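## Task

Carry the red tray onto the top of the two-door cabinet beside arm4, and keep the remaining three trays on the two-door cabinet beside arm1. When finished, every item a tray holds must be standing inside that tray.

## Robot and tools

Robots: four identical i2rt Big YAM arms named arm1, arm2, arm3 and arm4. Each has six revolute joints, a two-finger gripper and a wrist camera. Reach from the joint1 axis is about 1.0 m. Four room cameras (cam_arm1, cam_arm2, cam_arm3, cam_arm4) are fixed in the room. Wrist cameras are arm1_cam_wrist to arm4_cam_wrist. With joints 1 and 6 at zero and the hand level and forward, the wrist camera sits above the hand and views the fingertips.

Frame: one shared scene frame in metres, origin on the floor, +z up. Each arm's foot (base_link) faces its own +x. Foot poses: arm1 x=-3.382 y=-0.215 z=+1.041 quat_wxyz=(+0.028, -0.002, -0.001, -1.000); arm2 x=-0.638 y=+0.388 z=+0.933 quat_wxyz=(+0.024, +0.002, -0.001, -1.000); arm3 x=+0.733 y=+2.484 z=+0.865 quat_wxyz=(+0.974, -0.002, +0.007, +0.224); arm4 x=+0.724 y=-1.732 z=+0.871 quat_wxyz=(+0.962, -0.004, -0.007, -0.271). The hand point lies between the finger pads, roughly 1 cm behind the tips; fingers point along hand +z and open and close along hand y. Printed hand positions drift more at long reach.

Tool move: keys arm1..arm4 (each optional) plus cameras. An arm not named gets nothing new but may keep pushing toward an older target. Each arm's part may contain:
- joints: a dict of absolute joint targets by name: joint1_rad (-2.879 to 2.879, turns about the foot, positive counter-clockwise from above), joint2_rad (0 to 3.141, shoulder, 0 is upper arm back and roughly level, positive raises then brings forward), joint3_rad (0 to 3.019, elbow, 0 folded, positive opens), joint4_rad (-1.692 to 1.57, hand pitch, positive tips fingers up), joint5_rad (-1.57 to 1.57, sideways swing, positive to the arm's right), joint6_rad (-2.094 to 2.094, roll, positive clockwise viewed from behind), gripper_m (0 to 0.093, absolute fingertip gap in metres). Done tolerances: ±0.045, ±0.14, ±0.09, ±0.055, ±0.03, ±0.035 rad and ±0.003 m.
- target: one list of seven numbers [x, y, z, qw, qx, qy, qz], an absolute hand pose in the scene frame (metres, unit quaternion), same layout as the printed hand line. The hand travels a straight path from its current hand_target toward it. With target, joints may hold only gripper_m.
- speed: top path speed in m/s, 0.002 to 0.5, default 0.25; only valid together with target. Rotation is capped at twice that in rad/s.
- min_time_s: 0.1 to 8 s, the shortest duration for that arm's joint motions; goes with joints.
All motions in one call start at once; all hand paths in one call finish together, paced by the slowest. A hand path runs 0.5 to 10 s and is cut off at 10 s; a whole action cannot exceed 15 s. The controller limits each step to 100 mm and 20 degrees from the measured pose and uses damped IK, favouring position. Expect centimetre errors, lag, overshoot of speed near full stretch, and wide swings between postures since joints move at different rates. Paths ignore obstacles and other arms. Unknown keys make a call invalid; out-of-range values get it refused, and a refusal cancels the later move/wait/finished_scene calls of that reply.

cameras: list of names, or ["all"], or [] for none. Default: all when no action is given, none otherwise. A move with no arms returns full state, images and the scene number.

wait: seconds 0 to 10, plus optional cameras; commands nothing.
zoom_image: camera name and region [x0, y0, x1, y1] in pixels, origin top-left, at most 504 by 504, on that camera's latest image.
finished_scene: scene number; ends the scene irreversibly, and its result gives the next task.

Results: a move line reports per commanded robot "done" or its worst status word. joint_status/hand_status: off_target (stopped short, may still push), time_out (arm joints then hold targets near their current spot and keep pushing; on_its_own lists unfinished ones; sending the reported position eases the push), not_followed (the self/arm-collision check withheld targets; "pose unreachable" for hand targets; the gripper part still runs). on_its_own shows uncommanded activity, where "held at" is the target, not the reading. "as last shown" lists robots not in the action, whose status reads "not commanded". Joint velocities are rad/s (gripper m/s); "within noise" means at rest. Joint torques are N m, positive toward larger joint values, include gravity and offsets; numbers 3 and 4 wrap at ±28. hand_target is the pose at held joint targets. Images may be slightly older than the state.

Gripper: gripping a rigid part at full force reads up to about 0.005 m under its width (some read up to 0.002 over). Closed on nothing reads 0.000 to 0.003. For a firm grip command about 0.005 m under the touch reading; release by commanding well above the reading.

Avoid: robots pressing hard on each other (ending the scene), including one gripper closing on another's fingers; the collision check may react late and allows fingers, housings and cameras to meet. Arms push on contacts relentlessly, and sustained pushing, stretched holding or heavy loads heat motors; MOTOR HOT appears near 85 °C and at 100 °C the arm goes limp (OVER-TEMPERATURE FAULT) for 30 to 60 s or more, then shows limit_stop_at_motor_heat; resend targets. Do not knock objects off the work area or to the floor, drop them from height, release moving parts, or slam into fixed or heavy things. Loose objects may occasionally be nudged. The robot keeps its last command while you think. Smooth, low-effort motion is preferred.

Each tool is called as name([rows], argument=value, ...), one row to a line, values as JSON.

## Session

move(cameras=["arm1_cam_wrist", "cam_arm1", "cam_arm2", "cam_arm4", "arm4_cam_wrist"])

zoom_image(camera="cam_arm1", region=[200, 140, 480, 300])

Scene clock: 0.00 s.
Joint torques (N m): no reading
Heat: arm1: hottest joint3_rad 31 °C; arm2: hottest joint3_rad 36 °C; arm3: hottest joint3_rad 39 °C; arm4: hottest joint1_rad 33 °C.
Joint velocities: within noise
arm1.joint_positions: joint1_rad=+0.422 joint2_rad=+0.578 joint3_rad=+1.350 joint4_rad=-1.313 joint5_rad=-0.198 joint6_rad=-0.358 gripper_m=+0.09396
arm1.joint_status: not commanded
arm1.hand: x=-3.5642 y=-0.3471 z=+1.5768 quat_wxyz=(-0.115, -0.770, -0.396, +0.486) (m; scene frame)
arm1.hand_target: x=-3.5619 y=-0.3459 z=+1.5878 quat_wxyz=(-0.115, -0.764, -0.394, +0.497) (m; scene frame)
arm1.hand_status: not commanded
arm2.joint_positions: joint1_rad=+0.421 joint2_rad=+0.644 joint3_rad=+1.571 joint4_rad=-1.256 joint5_rad=-0.052 joint6_rad=+0.497 gripper_m=+0.09396
arm2.joint_status: not commanded
arm2.hand: x=-0.8355 y=+0.2808 z=+1.5698 quat_wxyz=(-0.290, -0.814, -0.003, +0.504) (m; scene frame)
arm2.hand_target: x=-0.8318 y=+0.2827 z=+1.5786 quat_wxyz=(-0.294, -0.807, -0.003, +0.512) (m; scene frame)
arm2.hand_status: not commanded
arm3.joint_positions: joint1_rad=-0.423 joint2_rad=+0.637 joint3_rad=+1.333 joint4_rad=-1.526 joint5_rad=+0.222 joint6_rad=+0.654 gripper_m=+0.09396
arm3.joint_status: not commanded
arm3.hand: x=+0.9557 y=+2.4547 z=+1.3375 quat_wxyz=(-0.369, -0.322, -0.872, -0.018) (m; scene frame)
arm3.hand_target: x=+0.9552 y=+2.4547 z=+1.3503 quat_wxyz=(-0.382, -0.321, -0.866, -0.024) (m; scene frame)
arm3.hand_status: not commanded
arm4.joint_positions: joint1_rad=+0.000 joint2_rad=+0.635 joint3_rad=+1.447 joint4_rad=-1.142 joint5_rad=-0.230 joint6_rad=-0.553 gripper_m=+0.09396
arm4.joint_status: not commanded
arm4.hand: x=+0.9513 y=-1.8219 z=+1.4824 quat_wxyz=(-0.545, +0.070, -0.804, +0.228) (m; scene frame)
arm4.hand_target: x=+0.9479 y=-1.8198 z=+1.4930 quat_wxyz=(-0.552, +0.072, -0.797, +0.234) (m; scene frame)
arm4.hand_status: not commanded
pictures: arm1_cam_wrist, arm4_cam_wrist, cam_arm1, cam_arm2, cam_arm4
Images, in order (width x height): arm1_cam_wrist 896x504, arm4_cam_wrist 896x504, cam_arm1 896x504, cam_arm2 896x504, cam_arm4 896x504.

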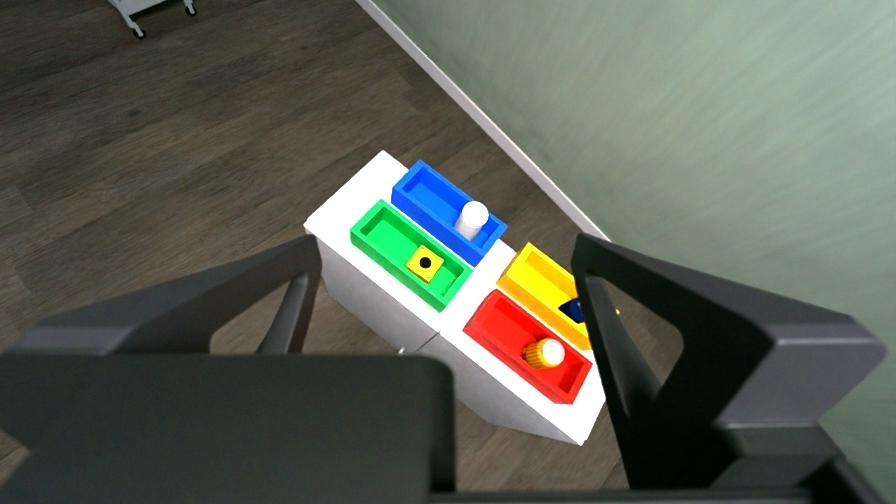

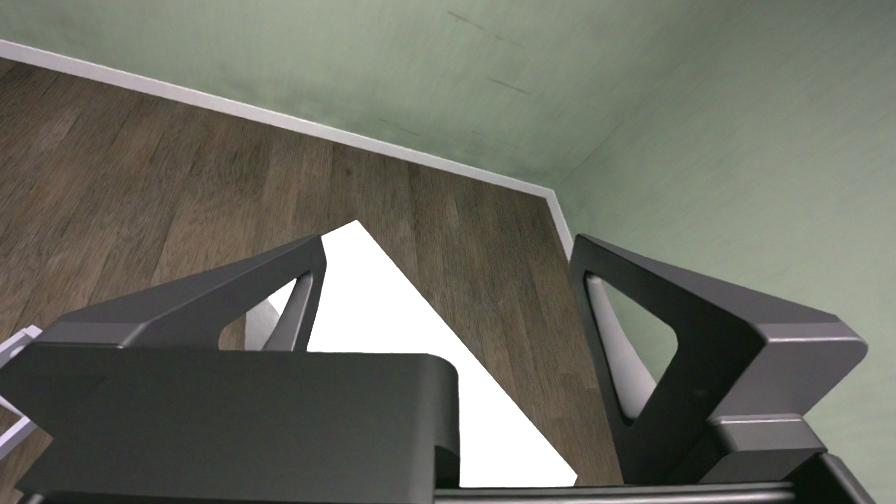

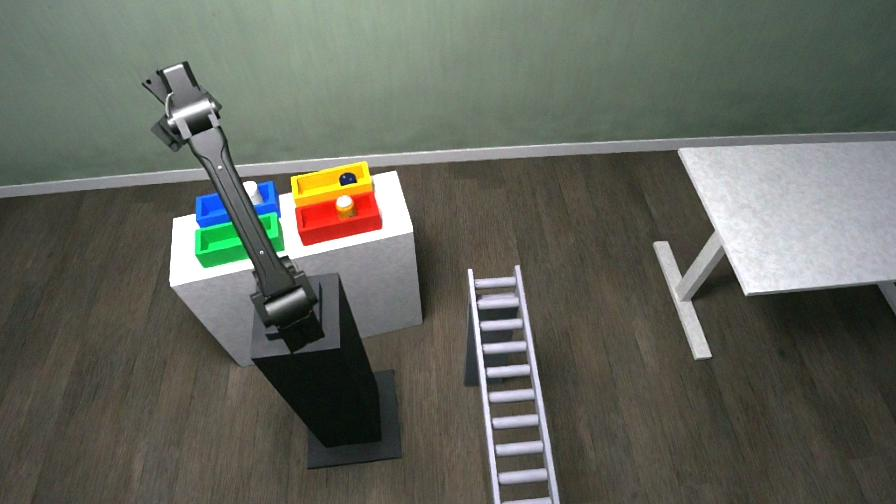

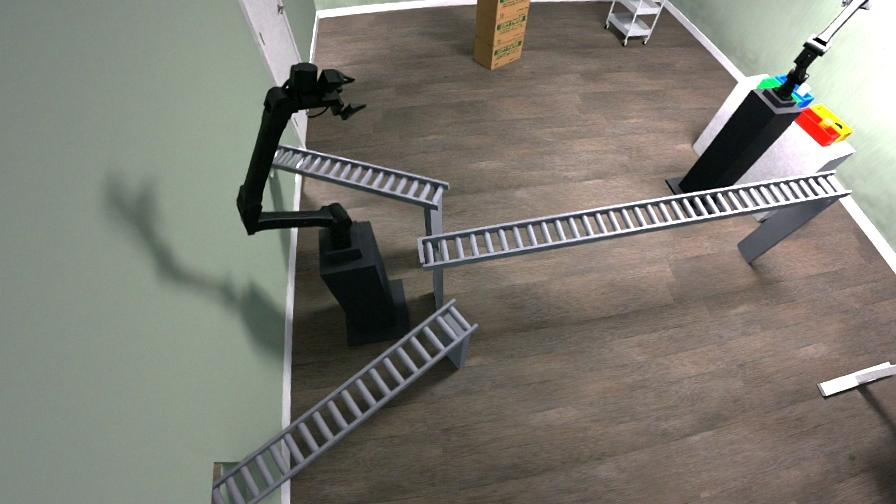

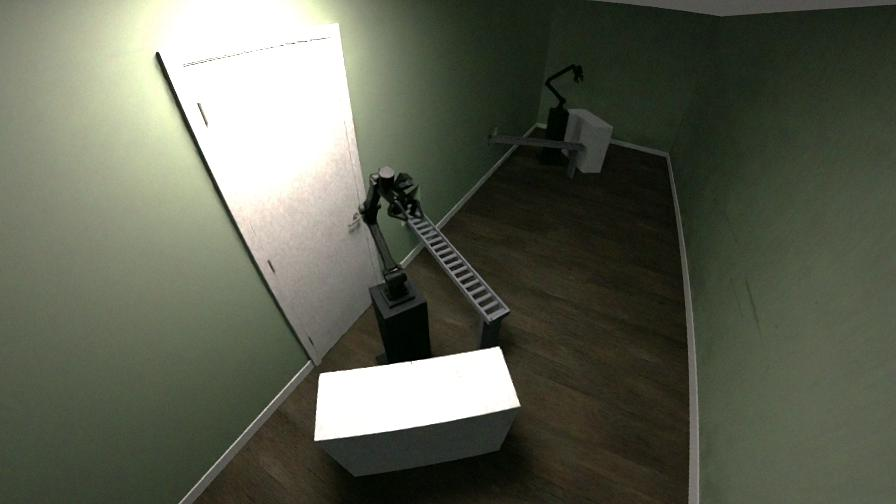

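Scaled by 1.800 from the camera's 896x504 image, which has a finer 1280x720 frame.

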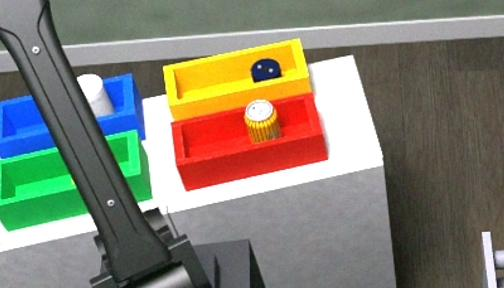

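zoom_image(camera="arm1_cam_wrist", region=[430, 220, 630, 450])

Scaled by 2.191 from the camera's 896x504 image, which has a finer 1280x720 frame.

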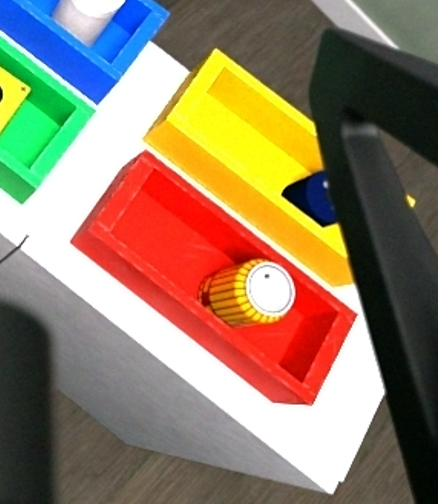

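move(arm1={"target": [-3.834, -0.128, 1.055, 0.0085, 0.7688, -0.6394, -0.0153], "speed": 0.4, "joints": {"gripper_m": 0.065}}, arm2={"target": [-1.13, 0.36, 1.12, 0, 1, 0, 0], "speed": 0.4, "joints": {"gripper_m": 0.065}}, arm4={"joints": {"joint1_rad": 0.25, "joint4_rad": -1.5, "joint5_rad": 0, "joint6_rad": 0, "gripper_m": 0.065}, "min_time_s": 2}, cameras=["arm1_cam_wrist", "arm2_cam_wrist", "arm4_cam_wrist"])

Scene clock: 54.57 s.
Joint torques (N m): arm1=[-1.44 -14.04 7.98 -0.31 0 0.16] | arm2=[-0.5 -12.69 12.96 -0.16 0.06 -0.1] | arm3=[1.03 2.37 9.16 1.2 0.09 -0.06] | arm4=[0.44 4.31 9.54 1.76 0.02 0.08]
Heat: arm1: hottest joint3_rad 35 °C; arm2: hottest joint3_rad 40 °C; arm3: hottest joint3_rad 44 °C; arm4: hottest joint3_rad 38 °C.
move: arm1 off_target; arm2 off_target; arm4 done
Joint velocities: within noise
arm1.joint_positions: joint1_rad=-0.236 joint2_rad=+1.721 joint3_rad=+1.036 joint4_rad=-0.875 joint5_rad=+0.005 joint6_rad=+1.188 gripper_m=+0.06514
arm1.joint_status: all done
arm1.hand: x=-3.8187 y=-0.1339 z=+1.0473 quat_wxyz=(-0.002, -0.775, +0.632, +0.007) (m; scene frame)
arm1.hand_target: x=-3.8335 y=-0.1280 z=+1.0551 quat_wxyz=(-0.009, -0.769, +0.639, +0.015) (m; scene frame)
arm1.hand_status: off_target (0.018 m and 1.7 deg from the pose sent, 0.627 m and 139.3 deg at the start)
arm2.joint_positions: joint1_rad=+0.021 joint2_rad=+1.627 joint3_rad=+1.419 joint4_rad=-1.379 joint5_rad=+0.001 joint6_rad=+0.076 gripper_m=+0.06508
arm2.joint_status: all done
arm2.hand: x=-1.1180 y=+0.3553 z=+1.1093 quat_wxyz=(+0.000, -1.000, +0.003, -0.009) (m; scene frame)
arm2.hand_target: x=-1.1295 y=+0.3600 z=+1.1199 quat_wxyz=(+0.000, -1.000, +0.000, +0.000) (m; scene frame)
arm2.hand_status: off_target (0.017 m and 1.1 deg from the pose sent, 0.543 m and 71.1 deg at the start)
arm3: as last shown
arm4.joint_positions: joint1_rad=+0.239 joint2_rad=+0.635 joint3_rad=+1.447 joint4_rad=-1.492 joint5_rad=-0.002 joint6_rad=-0.015 gripper_m=+0.06509
arm4.joint_status: all done
arm4.hand: x=+0.9208 y=-1.7907 z=+1.4047 quat_wxyz=(-0.431, -0.130, -0.890, +0.074) (m; scene frame)
arm4.hand_target: x=+0.9176 y=-1.7875 z=+1.4119 quat_wxyz=(-0.437, -0.132, -0.887, +0.070) (m; scene frame)
arm4.hand_status: not commanded
pictures: arm1_cam_wrist, arm2_cam_wrist, arm4_cam_wrist
Images, in order (width x height): arm1_cam_wrist 896x504, arm2_cam_wrist 896x504, arm4_cam_wrist 896x504.

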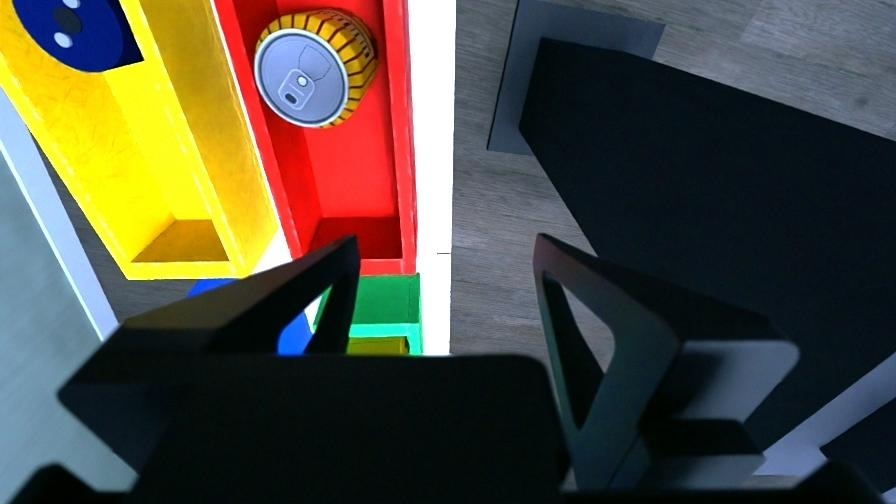

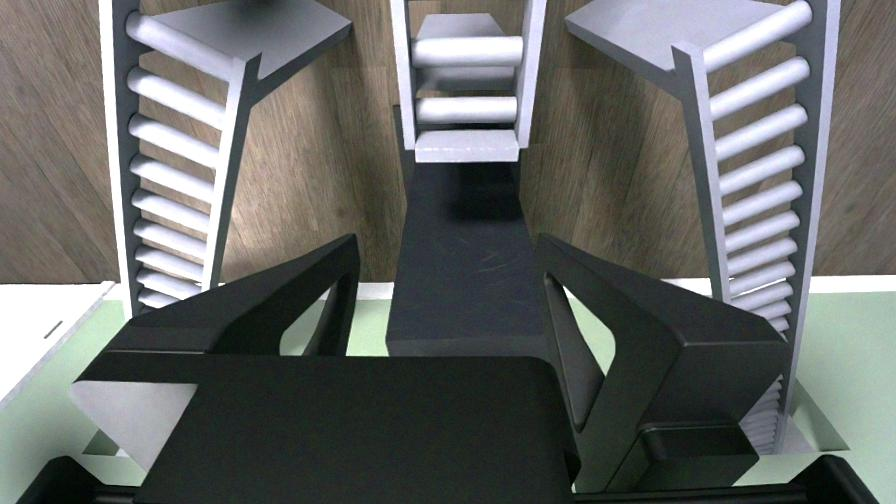

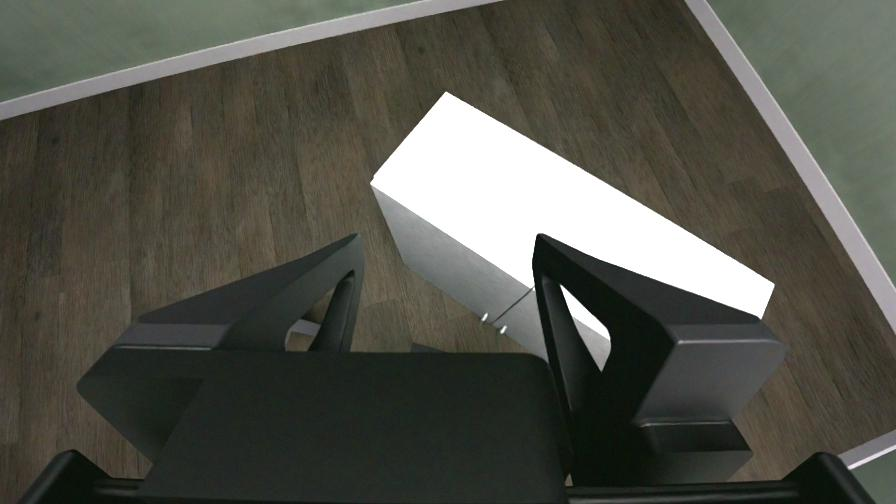

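move(arm1={"target": [-3.8668, -0.1694, 0.937, 0.01, 0.7638, -0.6455, -0.0143], "speed": 0.25}, arm4={"target": [1.0, -1.27, 1.0, 0, 0.2546, 0.967, 0], "speed": 0.35}, cameras=["arm1_cam_wrist", "arm4_cam_wrist"])

Scene clock: 78.97 s.
Joint torques (N m): arm1=[-0.21 -16.03 6.12 0.39 -0.01 0.15] | arm2=[-0.26 -12.75 13 -0.16 0.06 -0.1] | arm3=[0.91 2.49 9.14 1.18 0.08 -0.07] | arm4=[-0.21 -15.56 13.04 0.46 -0.02 0.1]
Heat: arm1: hottest joint3_rad 36 °C; arm2: hottest joint3_rad 45 °C; arm3: hottest joint3_rad 45 °C; arm4: hottest joint3_rad 40 °C.
move: arm1 off_target; arm4 off_target
Joint velocities: within noise
arm1.joint_positions: joint1_rad=-0.158 joint2_rad=+1.995 joint3_rad=+1.067 joint4_rad=-0.637 joint5_rad=+0.004 joint6_rad=+1.300 gripper_m=+0.06514
arm1.joint_status: not commanded
arm1.hand: x=-3.8500 y=-0.1658 z=+0.9367 quat_wxyz=(-0.002, -0.764, +0.645, +0.005) (m; scene frame)
arm1.hand_target: x=-3.8663 y=-0.1694 z=+0.9374 quat_wxyz=(-0.010, -0.764, +0.645, +0.014) (m; scene frame)
arm1.hand_status: off_target (0.017 m and 1.5 deg from the pose sent, 0.126 m and 2.4 deg at the start)
arm2, arm3: as last shown
arm4.joint_positions: joint1_rad=+1.564 joint2_rad=+1.777 joint3_rad=+1.455 joint4_rad=-1.285 joint5_rad=-0.014 joint6_rad=+1.523 gripper_m=+0.06509
arm4.joint_status: not commanded
arm4.hand: x=+0.9946 y=-1.2884 z=+0.9872 quat_wxyz=(+0.005, -0.252, -0.968, +0.020) (m; scene frame)
arm4.hand_target: x=+0.9994 y=-1.2708 z=+1.0002 quat_wxyz=(+0.000, -0.255, -0.967, +0.000) (m; scene frame)
arm4.hand_status: off_target (0.023 m and 2.4 deg from the pose sent, 0.664 m and 53.3 deg at the start)
pictures: arm1_cam_wrist, arm4_cam_wrist
Images, in order (width x height): arm1_cam_wrist 896x504, arm4_cam_wrist 896x504.

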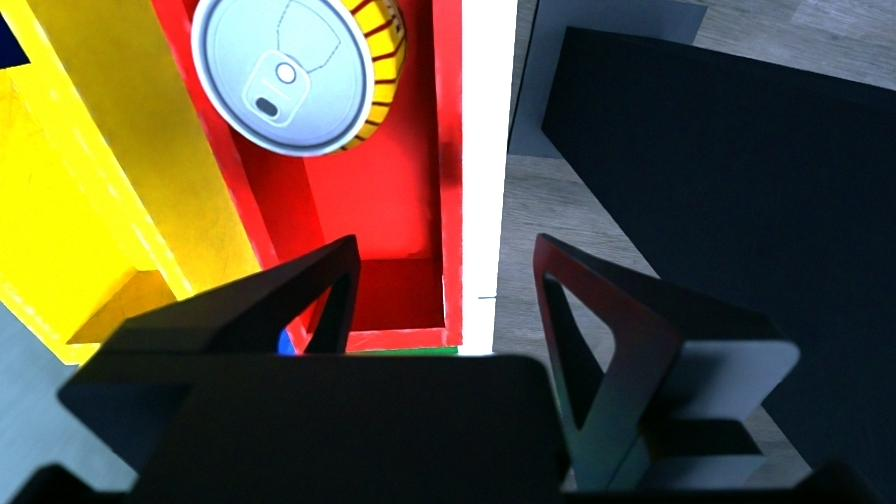

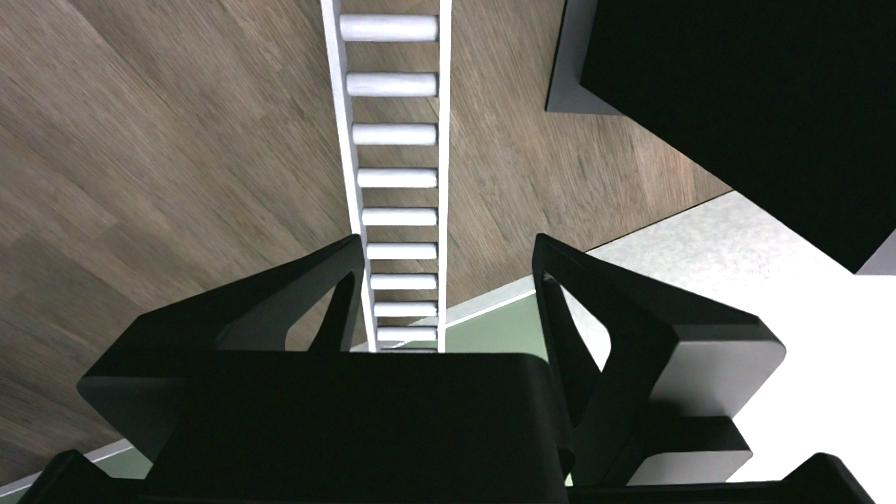

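move(arm1={"target": [-3.8635, -0.169, 0.84, 0.01, 0.7638, -0.6455, -0.0143], "speed": 0.15}, cameras=["arm1_cam_wrist"])

Scene clock: 87.67 s.
Joint torques (N m): arm1=[-0.62 -16.79 4.37 0.43 0.16 0.15] | arm2=[-0.03 -12.86 13.03 -0.14 0.06 -0.11] | arm3=[0.97 2.55 9.11 1.2 0.07 -0.06] | arm4=[-0.62 -15.03 13.11 0.25 -0.08 0.05]
Heat: arm1: hottest joint3_rad 36 °C; arm2: hottest joint3_rad 45 °C; arm3: hottest joint3_rad 45 °C; arm4: hottest joint3_rad 44 °C.
move: arm1 off_target
Joint velocities: within noise
arm1.joint_positions: joint1_rad=-0.154 joint2_rad=+2.214 joint3_rad=+1.087 joint4_rad=-0.434 joint5_rad=+0.001 joint6_rad=+1.300 gripper_m=+0.06514
arm1.joint_status: not commanded
arm1.hand: x=-3.8506 y=-0.1687 z=+0.8426 quat_wxyz=(-0.005, -0.766, +0.643, +0.005) (m; scene frame)
arm1.hand_target: x=-3.8632 y=-0.1690 z=+0.8403 quat_wxyz=(-0.010, -0.764, +0.645, +0.014) (m; scene frame)
arm1.hand_status: off_target (0.013 m and 1.2 deg from the pose sent, 0.098 m and 1.4 deg at the start)
arm2, arm3, arm4: as last shown
arm4.hand_target: x=+0.9994 y=-1.2708 z=+1.0002 quat_wxyz=(+0.000, -0.254, -0.967, +0.000) (m; scene frame)
pictures: arm1_cam_wrist
Images, in order (width x height): arm1_cam_wrist 896x504.

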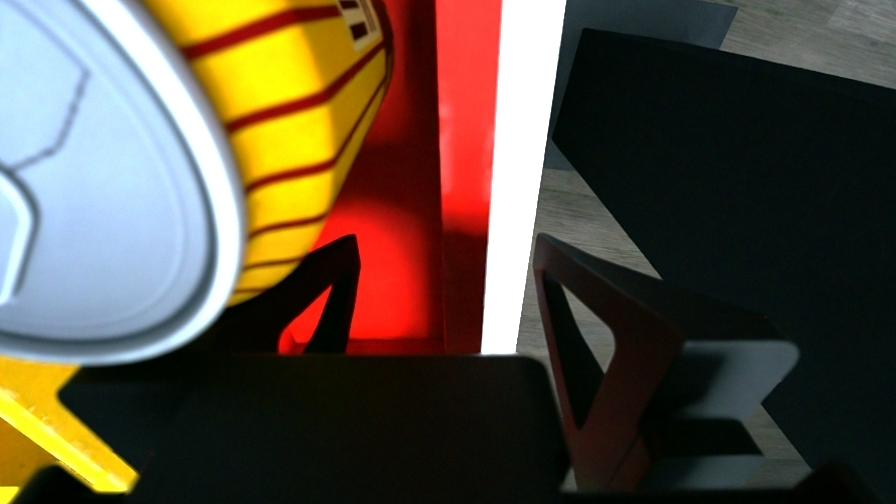

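move(arm1={"target": [-3.8575, -0.168, 0.836, 0.01, 0.7638, -0.6455, -0.0143], "speed": 0.1}, cameras=["arm1_cam_wrist"])

Scene clock: 93.67 s.
Joint torques (N m): arm1=[-0.97 -16.38 3.17 0.57 0.16 0.11] | arm2=[-0.26 -12.86 12.98 -0.23 0.06 -0.09] | arm3=[0.97 2.49 9.09 1.24 0.08 -0.06] | arm4=[-0.26 -15.5 12.92 0.39 -0.02 0.14]
Heat: arm1: hottest joint3_rad 36 °C; arm2: hottest joint3_rad 46 °C; arm3: hottest joint3_rad 45 °C; arm4: hottest joint3_rad 46 °C.
move: arm1 done
Joint velocities: within noise
arm1.joint_positions: joint1_rad=-0.154 joint2_rad=+2.214 joint3_rad=+1.087 joint4_rad=-0.416 joint5_rad=+0.001 joint6_rad=+1.300 gripper_m=+0.06514
arm1.joint_status: not commanded
arm1.hand: x=-3.8552 y=-0.1683 z=+0.8427 quat_wxyz=(-0.010, -0.766, +0.643, +0.013) (m; scene frame)
arm1.hand_target: x=-3.8573 y=-0.1679 z=+0.8361 quat_wxyz=(-0.010, -0.764, +0.645, +0.014) (m; scene frame)
arm1.hand_status: done (0.007 m and 0.4 deg from the pose sent, 0.010 m and 1.2 deg at the start)
arm2, arm3, arm4: as last shown
pictures: arm1_cam_wrist
Images, in order (width x height): arm1_cam_wrist 896x504.

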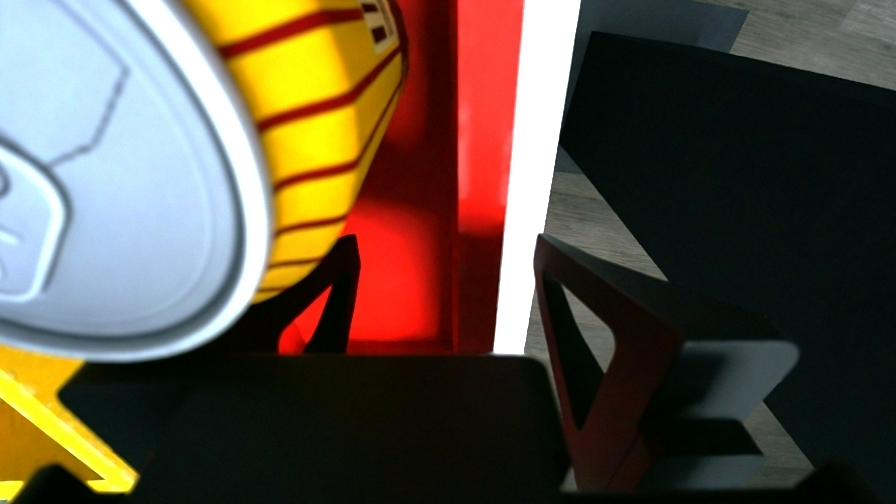

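move(arm1={"target": [-3.846, -0.166, 0.836, 0.01, 0.7638, -0.6455, -0.0143], "speed": 0.1}, cameras=["arm1_cam_wrist"])

Scene clock: 98.20 s.
Joint torques (N m): arm1=[-1.38 -17.26 2.1 0.53 0.15 0.05] | arm2=[-0.15 -12.81 12.94 -0.16 0.06 -0.11] | arm3=[1.08 2.37 9.16 1.16 0.07 -0.05] | arm4=[-0.32 -15.21 13.18 0.44 -0.05 0.09]
Heat: arm1: hottest joint3_rad 35 °C; arm2: hottest joint3_rad 46 °C; arm3: hottest joint3_rad 45 °C; arm4: hottest joint3_rad 47 °C.
move: arm1 done
Joint velocities: within noise
arm1.joint_positions: joint1_rad=-0.154 joint2_rad=+2.214 joint3_rad=+1.066 joint4_rad=-0.392 joint5_rad=+0.001 joint6_rad=+1.300 gripper_m=+0.06514
arm1.joint_status: not commanded
arm1.hand: x=-3.8483 y=-0.1689 z=+0.8392 quat_wxyz=(-0.010, -0.766, +0.643, +0.014) (m; scene frame)
arm1.hand_target: x=-3.8459 y=-0.1659 z=+0.8360 quat_wxyz=(-0.010, -0.764, +0.645, +0.014) (m; scene frame)
arm1.hand_status: done (0.005 m and 0.3 deg from the pose sent, 0.012 m and 0.4 deg at the start)
arm2, arm3, arm4: as last shown
pictures: arm1_cam_wrist
Images, in order (width x height): arm1_cam_wrist 896x504.

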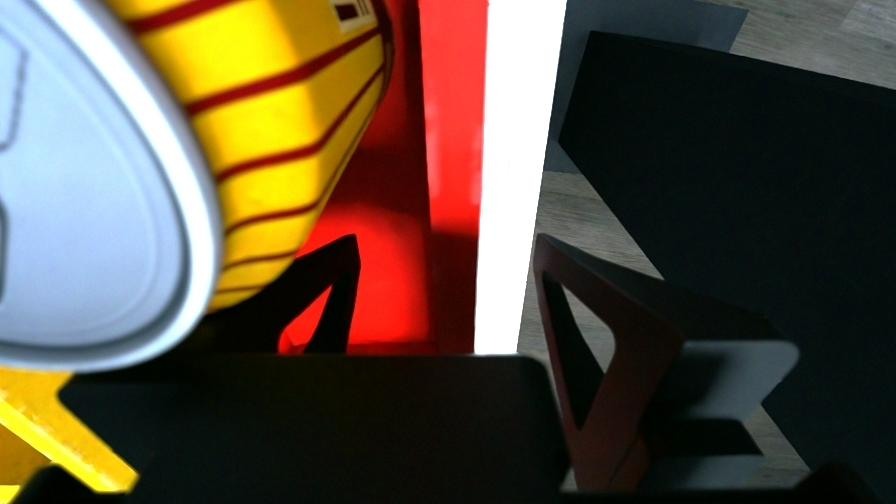

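move(arm1={"joints": {"gripper_m": 0.0}}, cameras=["arm1_cam_wrist"])

Scene clock: 103.07 s.
Joint torques (N m): arm1=[-1.61 -17.44 2.26 0.28 0.18 0.08] | arm2=[-0.15 -12.69 13 -0.2 0.06 -0.09] | arm3=[1.08 2.61 9.18 1.21 0.09 -0.05] | arm4=[-0.56 -16.03 13.2 0.42 -0.04 0.09]
Heat: arm1: hottest joint3_rad 35 °C; arm2: hottest joint3_rad 47 °C; arm3: hottest joint3_rad 45 °C; arm4: hottest joint3_rad 49 °C.
move: arm1 off_target
Joint velocities: within noise
arm1.joint_positions: joint1_rad=-0.154 joint2_rad=+2.214 joint3_rad=+1.064 joint4_rad=-0.386 joint5_rad=+0.000 joint6_rad=+1.297 gripper_m=+0.01096
arm1.joint_status: gripper_m off_target (ended at +0.01099, target +0.00000)
arm1.hand: x=-3.8489 y=-0.1691 z=+0.8390 quat_wxyz=(-0.012, -0.766, +0.642, +0.015) (m; scene frame)
arm1.hand_target: x=-3.8461 y=-0.1660 z=+0.8361 quat_wxyz=(-0.010, -0.764, +0.645, +0.014) (m; scene frame)
arm1.hand_status: not commanded
arm2, arm3, arm4: as last shown
pictures: arm1_cam_wrist
Images, in order (width x height): arm1_cam_wrist 896x504.

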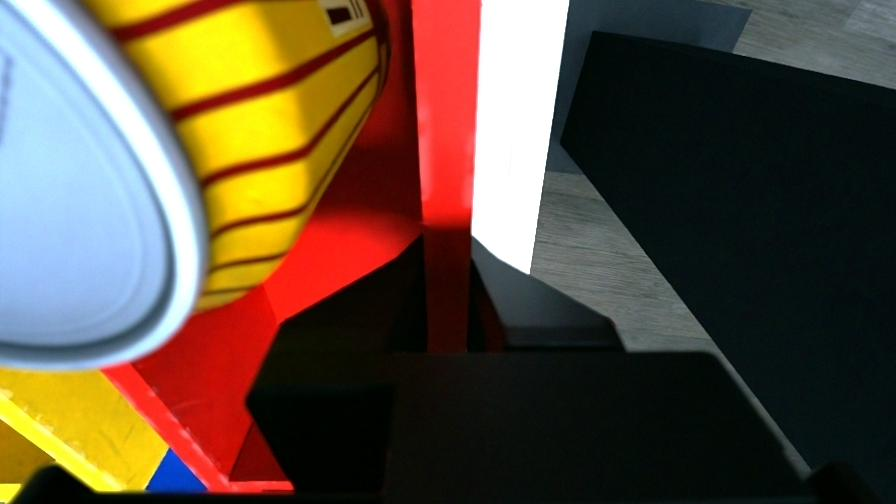

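move(arm1={"target": [-3.86, -0.167, 0.92, 0.0252, 0.763, -0.6449, -0.0361], "speed": 0.1}, cameras=["arm1_cam_wrist", "cam_arm1"])

zoom_image(camera="cam_arm1", region=[200, 120, 480, 300])

Scene clock: 108.97 s.
Joint torques (N m): arm1=[-1.08 -21.77 3.85 0.09 0.23 0.12] | arm2=[-0.32 -12.63 13.01 -0.24 0.05 -0.1] | arm3=[1.08 2.32 9.1 1.17 0.1 -0.05] | arm4=[-0.44 -15.5 13 0.34 -0.06 0.11]
Heat: arm1: hottest joint3_rad 35 °C; arm2: hottest joint3_rad 47 °C; arm3: hottest joint3_rad 46 °C; arm4: hottest joint3_rad 50 °C.
move: arm1 off_target
Joint velocities: within noise
arm1.joint_positions: joint1_rad=-0.154 joint2_rad=+2.062 joint3_rad=+1.024 joint4_rad=-0.504 joint5_rad=-0.001 joint6_rad=+1.297 gripper_m=+0.01096
arm1.joint_status: not commanded
arm1.hand: x=-3.8422 y=-0.1697 z=+0.8980 quat_wxyz=(-0.011, -0.767, +0.642, +0.013) (m; scene frame)
arm1.hand_target: x=-3.8597 y=-0.1670 z=+0.9199 quat_wxyz=(-0.025, -0.763, +0.645, +0.036) (m; scene frame)
arm1.hand_status: off_target (0.028 m and 3.2 deg from the pose sent, 0.082 m and 2.9 deg at the start)
arm2, arm3, arm4: as last shown
pictures: arm1_cam_wrist, cam_arm1
Images, in order (width x height): arm1_cam_wrist 896x504, cam_arm1 896x504.

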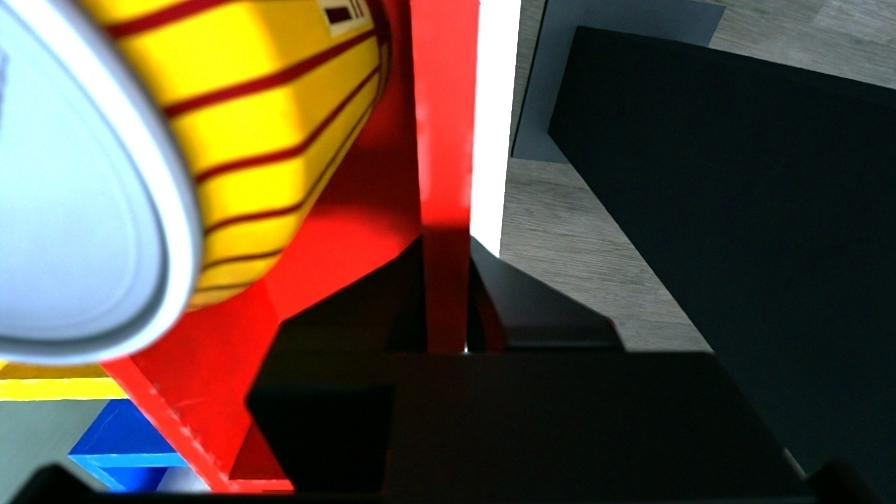

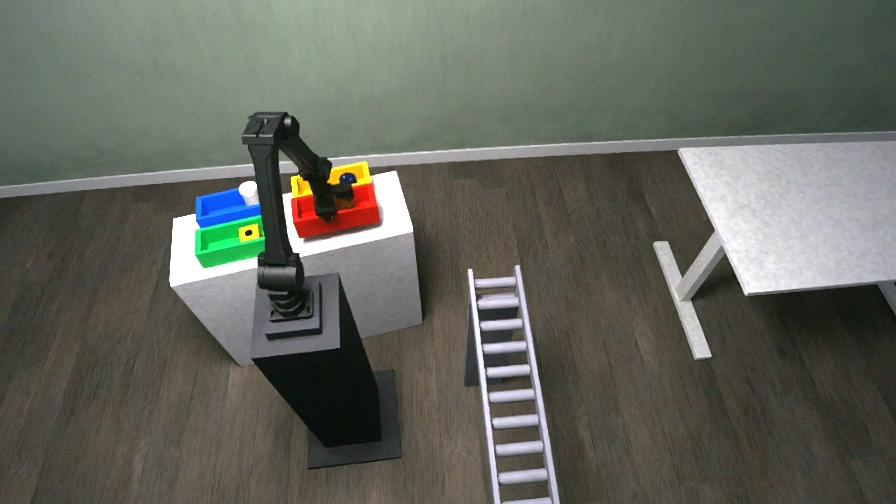

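Scaled by 1.800 from the camera's 896x504 image, which has a finer 1280x720 frame.

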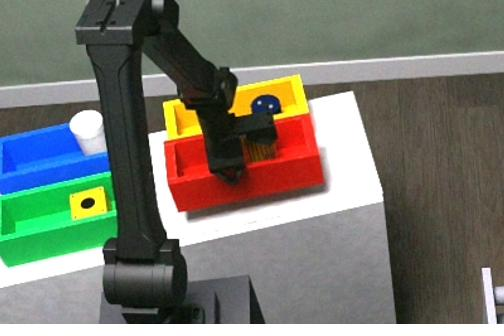

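move(arm1={"target": [-3.858, -0.167, 1.13, 0.0252, 0.763, -0.6449, -0.0361], "speed": 0.18}, cameras=[])

move(arm1={"target": [-3.399, 0.36, 1.13, 0.0002, 0.0131, -0.9988, -0.0474], "speed": 0.18}, cameras=["arm1_cam_wrist", "cam_arm1", "cam_arm2"])

zoom_image(camera="cam_arm1", region=[400, 200, 600, 400])

Scene clock: 122.57 s.
Joint torques (N m): arm1=[-0.97 -17.85 10.45 -0.12 0.24 0.15] | arm2=[-0.32 -12.75 12.98 -0.23 0.05 -0.11] | arm3=[1.14 2.37 9.13 1.22 0.08 -0.06] | arm4=[0.32 -15.21 13.19 0.58 -0.06 0.07]
Heat: arm1: hottest joint3_rad 35 °C; arm2: hottest joint3_rad 48 °C; arm3: hottest joint3_rad 46 °C; arm4: hottest joint3_rad 52 °C.
move: arm1 off_target
Joint velocities: within noise
arm1.joint_positions: joint1_rad=-0.154 joint2_rad=+1.667 joint3_rad=+1.106 joint4_rad=-1.026 joint5_rad=-0.002 joint6_rad=+1.297 gripper_m=+0.01096
arm1.joint_status: not commanded
arm1.hand: x=-3.8250 y=-0.1710 z=+1.0924 quat_wxyz=(+0.002, -0.767, +0.642, -0.006) (m; scene frame)
arm1.hand_target: x=-3.8553 y=-0.1672 z=+1.1308 quat_wxyz=(-0.025, -0.763, +0.645, +0.036) (m; scene frame)
arm1.hand_status: off_target (0.050 m and 5.8 deg from the pose sent, 0.233 m and 3.2 deg at the start)
arm2, arm4: as last shown
arm3.joint_positions: joint1_rad=-0.423 joint2_rad=+0.637 joint3_rad=+1.333 joint4_rad=-1.526 joint5_rad=+0.222 joint6_rad=+0.654 gripper_m=+0.09396
arm3.joint_status: not commanded
arm3.hand: x=+0.9557 y=+2.4547 z=+1.3375 quat_wxyz=(-0.369, -0.322, -0.872, -0.018) (m; scene frame)
arm3.hand_target: x=+0.9552 y=+2.4547 z=+1.3503 quat_wxyz=(-0.382, -0.321, -0.866, -0.024) (m; scene frame)
arm3.hand_status: not commanded
pictures: none
No camera images: "cameras" was empty.

Scene clock: 128.10 s.
Joint torques (N m): arm1=[-1.14 -20.84 11.54 -0.21 0.46 0.19] | arm2=[-0.5 -12.92 12.97 -0.16 0.05 -0.11] | arm3=[1.14 2.49 9.17 1.22 0.07 -0.05] | arm4=[0.03 -15.38 13.29 0.43 -0.08 0.07]
Heat: arm1: hottest joint3_rad 35 °C; arm2: hottest joint3_rad 48 °C; arm3: hottest joint3_rad 46 °C; arm4: hottest joint3_rad 53 °C.
move: arm1 off_target
Joint velocities: within noise
arm1.joint_positions: joint1_rad=-1.593 joint2_rad=+1.871 joint3_rad=+1.403 joint4_rad=-1.102 joint5_rad=-0.003 joint6_rad=+1.563 gripper_m=+0.01096
arm1.joint_status: not commanded
arm1.hand: x=-3.4005 y=+0.3251 z=+1.0918 quat_wxyz=(-0.004, -0.021, +1.000, +0.000) (m; scene frame)
arm1.hand_target: x=-3.3989 y=+0.3569 z=+1.1311 quat_wxyz=(-0.001, -0.013, +0.999, +0.048) (m; scene frame)
arm1.hand_status: off_target (0.052 m and 5.6 deg from the pose sent, 0.682 m and 98.8 deg at the start)
arm2.joint_positions: joint1_rad=+0.021 joint2_rad=+1.627 joint3_rad=+1.419 joint4_rad=-1.379 joint5_rad=+0.001 joint6_rad=+0.076 gripper_m=+0.06508
arm2.joint_status: not commanded
arm2.hand: x=-1.1180 y=+0.3553 z=+1.1093 quat_wxyz=(+0.000, -1.000, +0.003, -0.009) (m; scene frame)
arm2.hand_target: x=-1.1295 y=+0.3600 z=+1.1199 quat_wxyz=(+0.000, -1.000, +0.000, +0.000) (m; scene frame)
arm2.hand_status: not commanded
arm3, arm4: as last shown
pictures: arm1_cam_wrist, cam_arm1, cam_arm2
Images, in order (width x height): arm1_cam_wrist 896x504, cam_arm1 896x504, cam_arm2 896x504.

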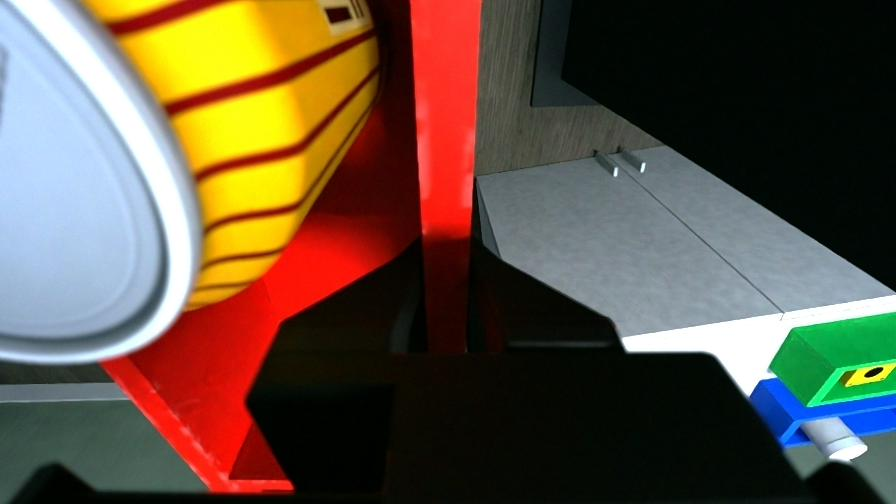

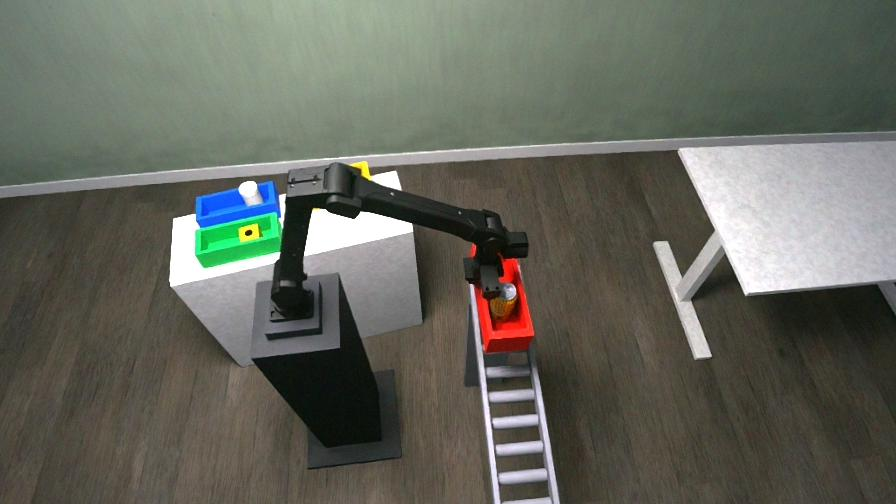

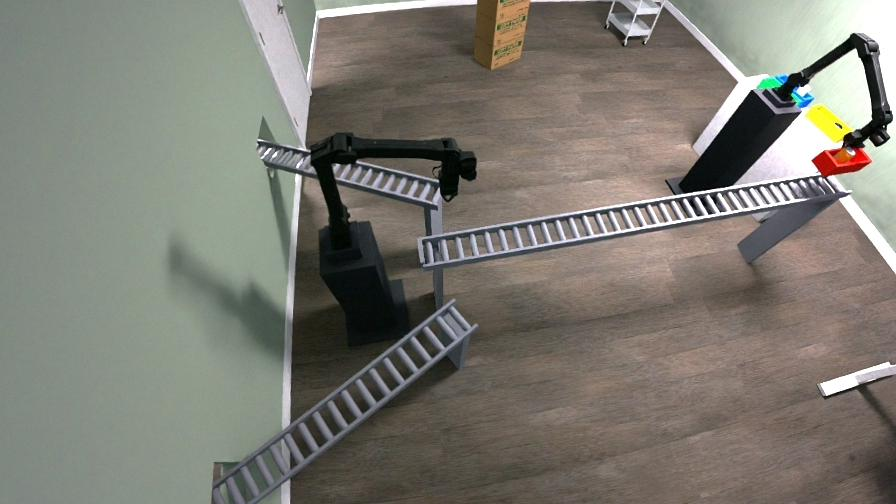

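Scaled by 2.520 from the camera's 896x504 image, which has a finer 1280x720 frame.

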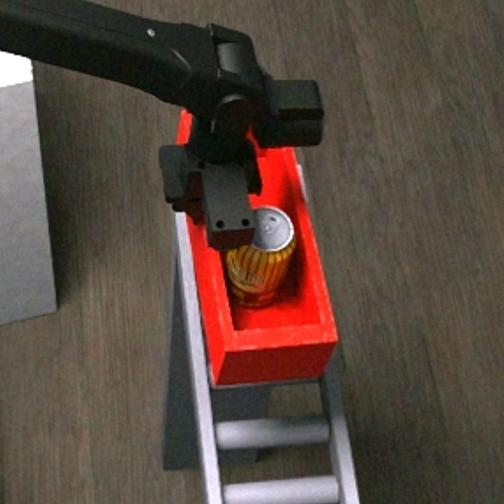

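move(arm1={"target": [-3.397, 0.361, 0.99, 0.0002, 0.0131, -0.9988, -0.0474], "speed": 0.12}, cameras=["arm1_cam_wrist", "cam_arm1", "cam_arm2"])

zoom_image(camera="cam_arm1", region=[420, 240, 580, 400])

zoom_image(camera="cam_arm2", region=[756, 100, 896, 240])

Scene clock: 136.87 s.
Joint torques (N m): arm1=[-1.44 -22.83 5.9 0.69 0.47 0.13] | arm2=[-0.38 -12.51 13.05 -0.21 0.04 -0.1] | arm3=[1.32 2.43 9.1 1.18 0.08 -0.06] | arm4=[-0.44 -15.74 13.05 0.35 -0.06 0.1]
Heat: arm1: hottest joint3_rad 37 °C; arm2: hottest joint3_rad 49 °C; arm3: hottest joint3_rad 46 °C; arm4: hottest joint3_rad 53 °C.
move: arm1 off_target
Joint velocities: within noise
arm1.joint_positions: joint1_rad=-1.593 joint2_rad=+2.072 joint3_rad=+1.346 joint4_rad=-0.812 joint5_rad=-0.003 joint6_rad=+1.564 gripper_m=+0.01096
arm1.joint_status: not commanded
arm1.hand: x=-3.4016 y=+0.3421 z=+0.9679 quat_wxyz=(-0.004, -0.020, +1.000, +0.015) (m; scene frame)
arm1.hand_target: x=-3.3969 y=+0.3604 z=+0.9903 quat_wxyz=(+0.000, -0.013, +0.999, +0.047) (m; scene frame)
arm1.hand_status: off_target (0.029 m and 3.8 deg from the pose sent, 0.108 m and 5.6 deg at the start)
arm2, arm3: as last shown
arm4.joint_positions: joint1_rad=+1.564 joint2_rad=+1.777 joint3_rad=+1.455 joint4_rad=-1.285 joint5_rad=-0.014 joint6_rad=+1.523 gripper_m=+0.06509
arm4.joint_status: not commanded
arm4.hand: x=+0.9946 y=-1.2884 z=+0.9872 quat_wxyz=(+0.005, -0.252, -0.968, +0.020) (m; scene frame)
arm4.hand_target: x=+0.9994 y=-1.2708 z=+1.0002 quat_wxyz=(+0.000, -0.254, -0.967, +0.000) (m; scene frame)
arm4.hand_status: not commanded
pictures: arm1_cam_wrist, cam_arm1, cam_arm2
Images, in order (width x height): arm1_cam_wrist 896x504, cam_arm1 896x504, cam_arm2 896x504.

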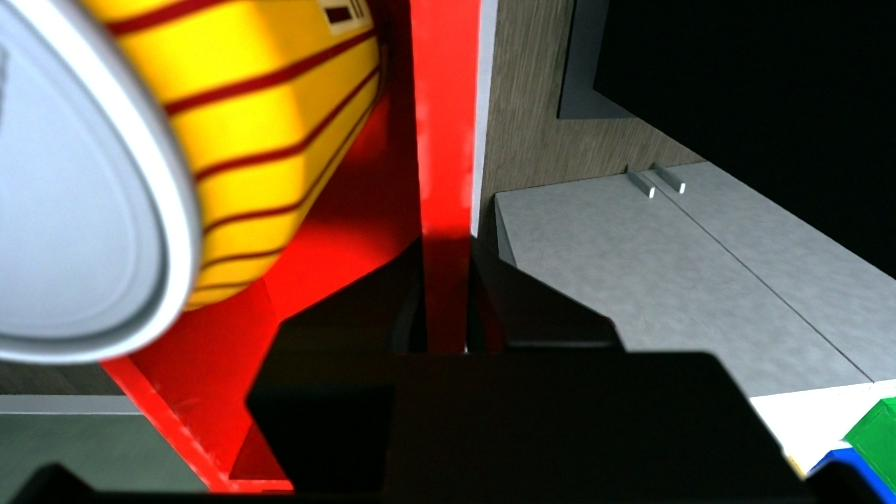

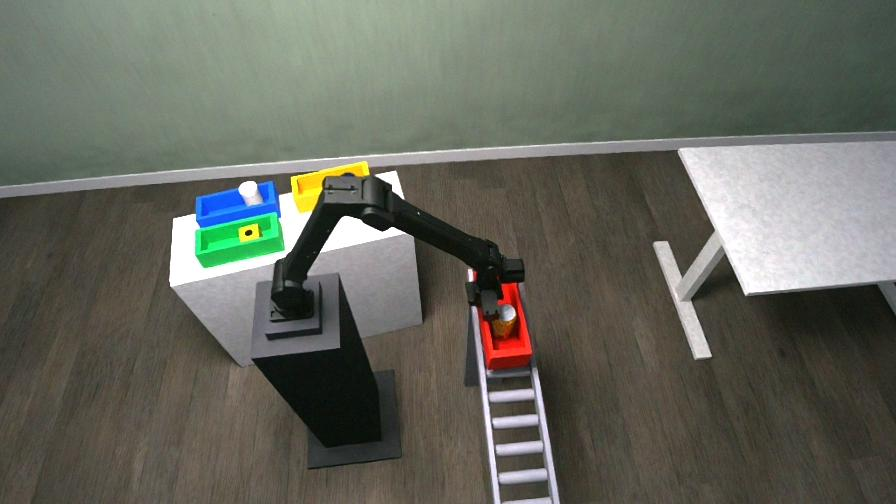

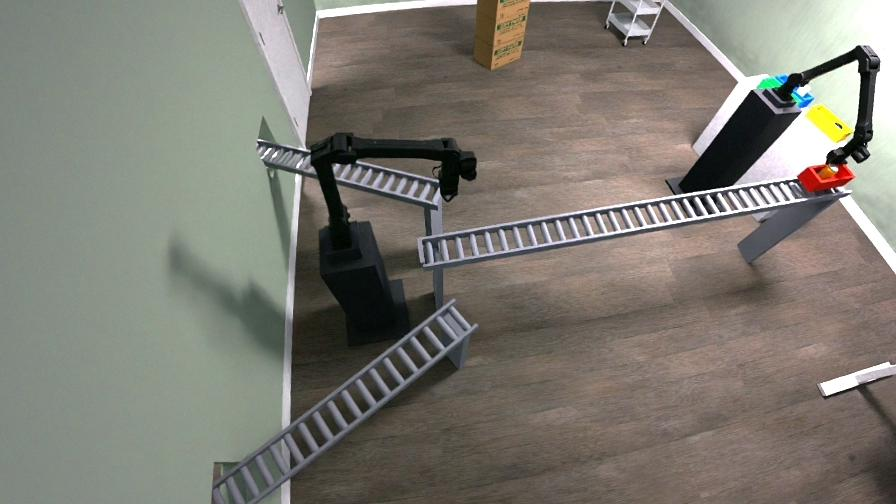

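Scaled by 3.150 from the camera's 896x504 image, which has a finer 1280x720 frame.

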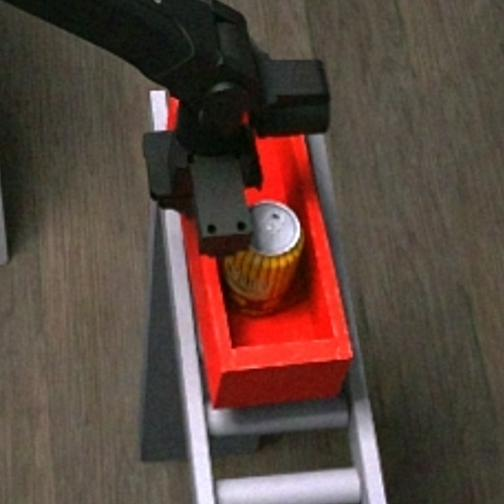

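Scaled by 3.600 from the camera's 896x504 image, which has a finer 1280x720 frame.

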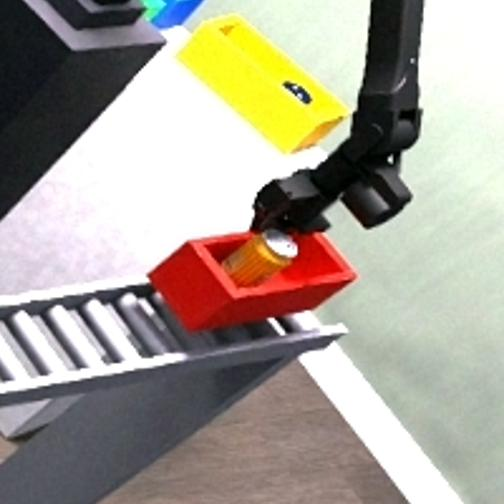

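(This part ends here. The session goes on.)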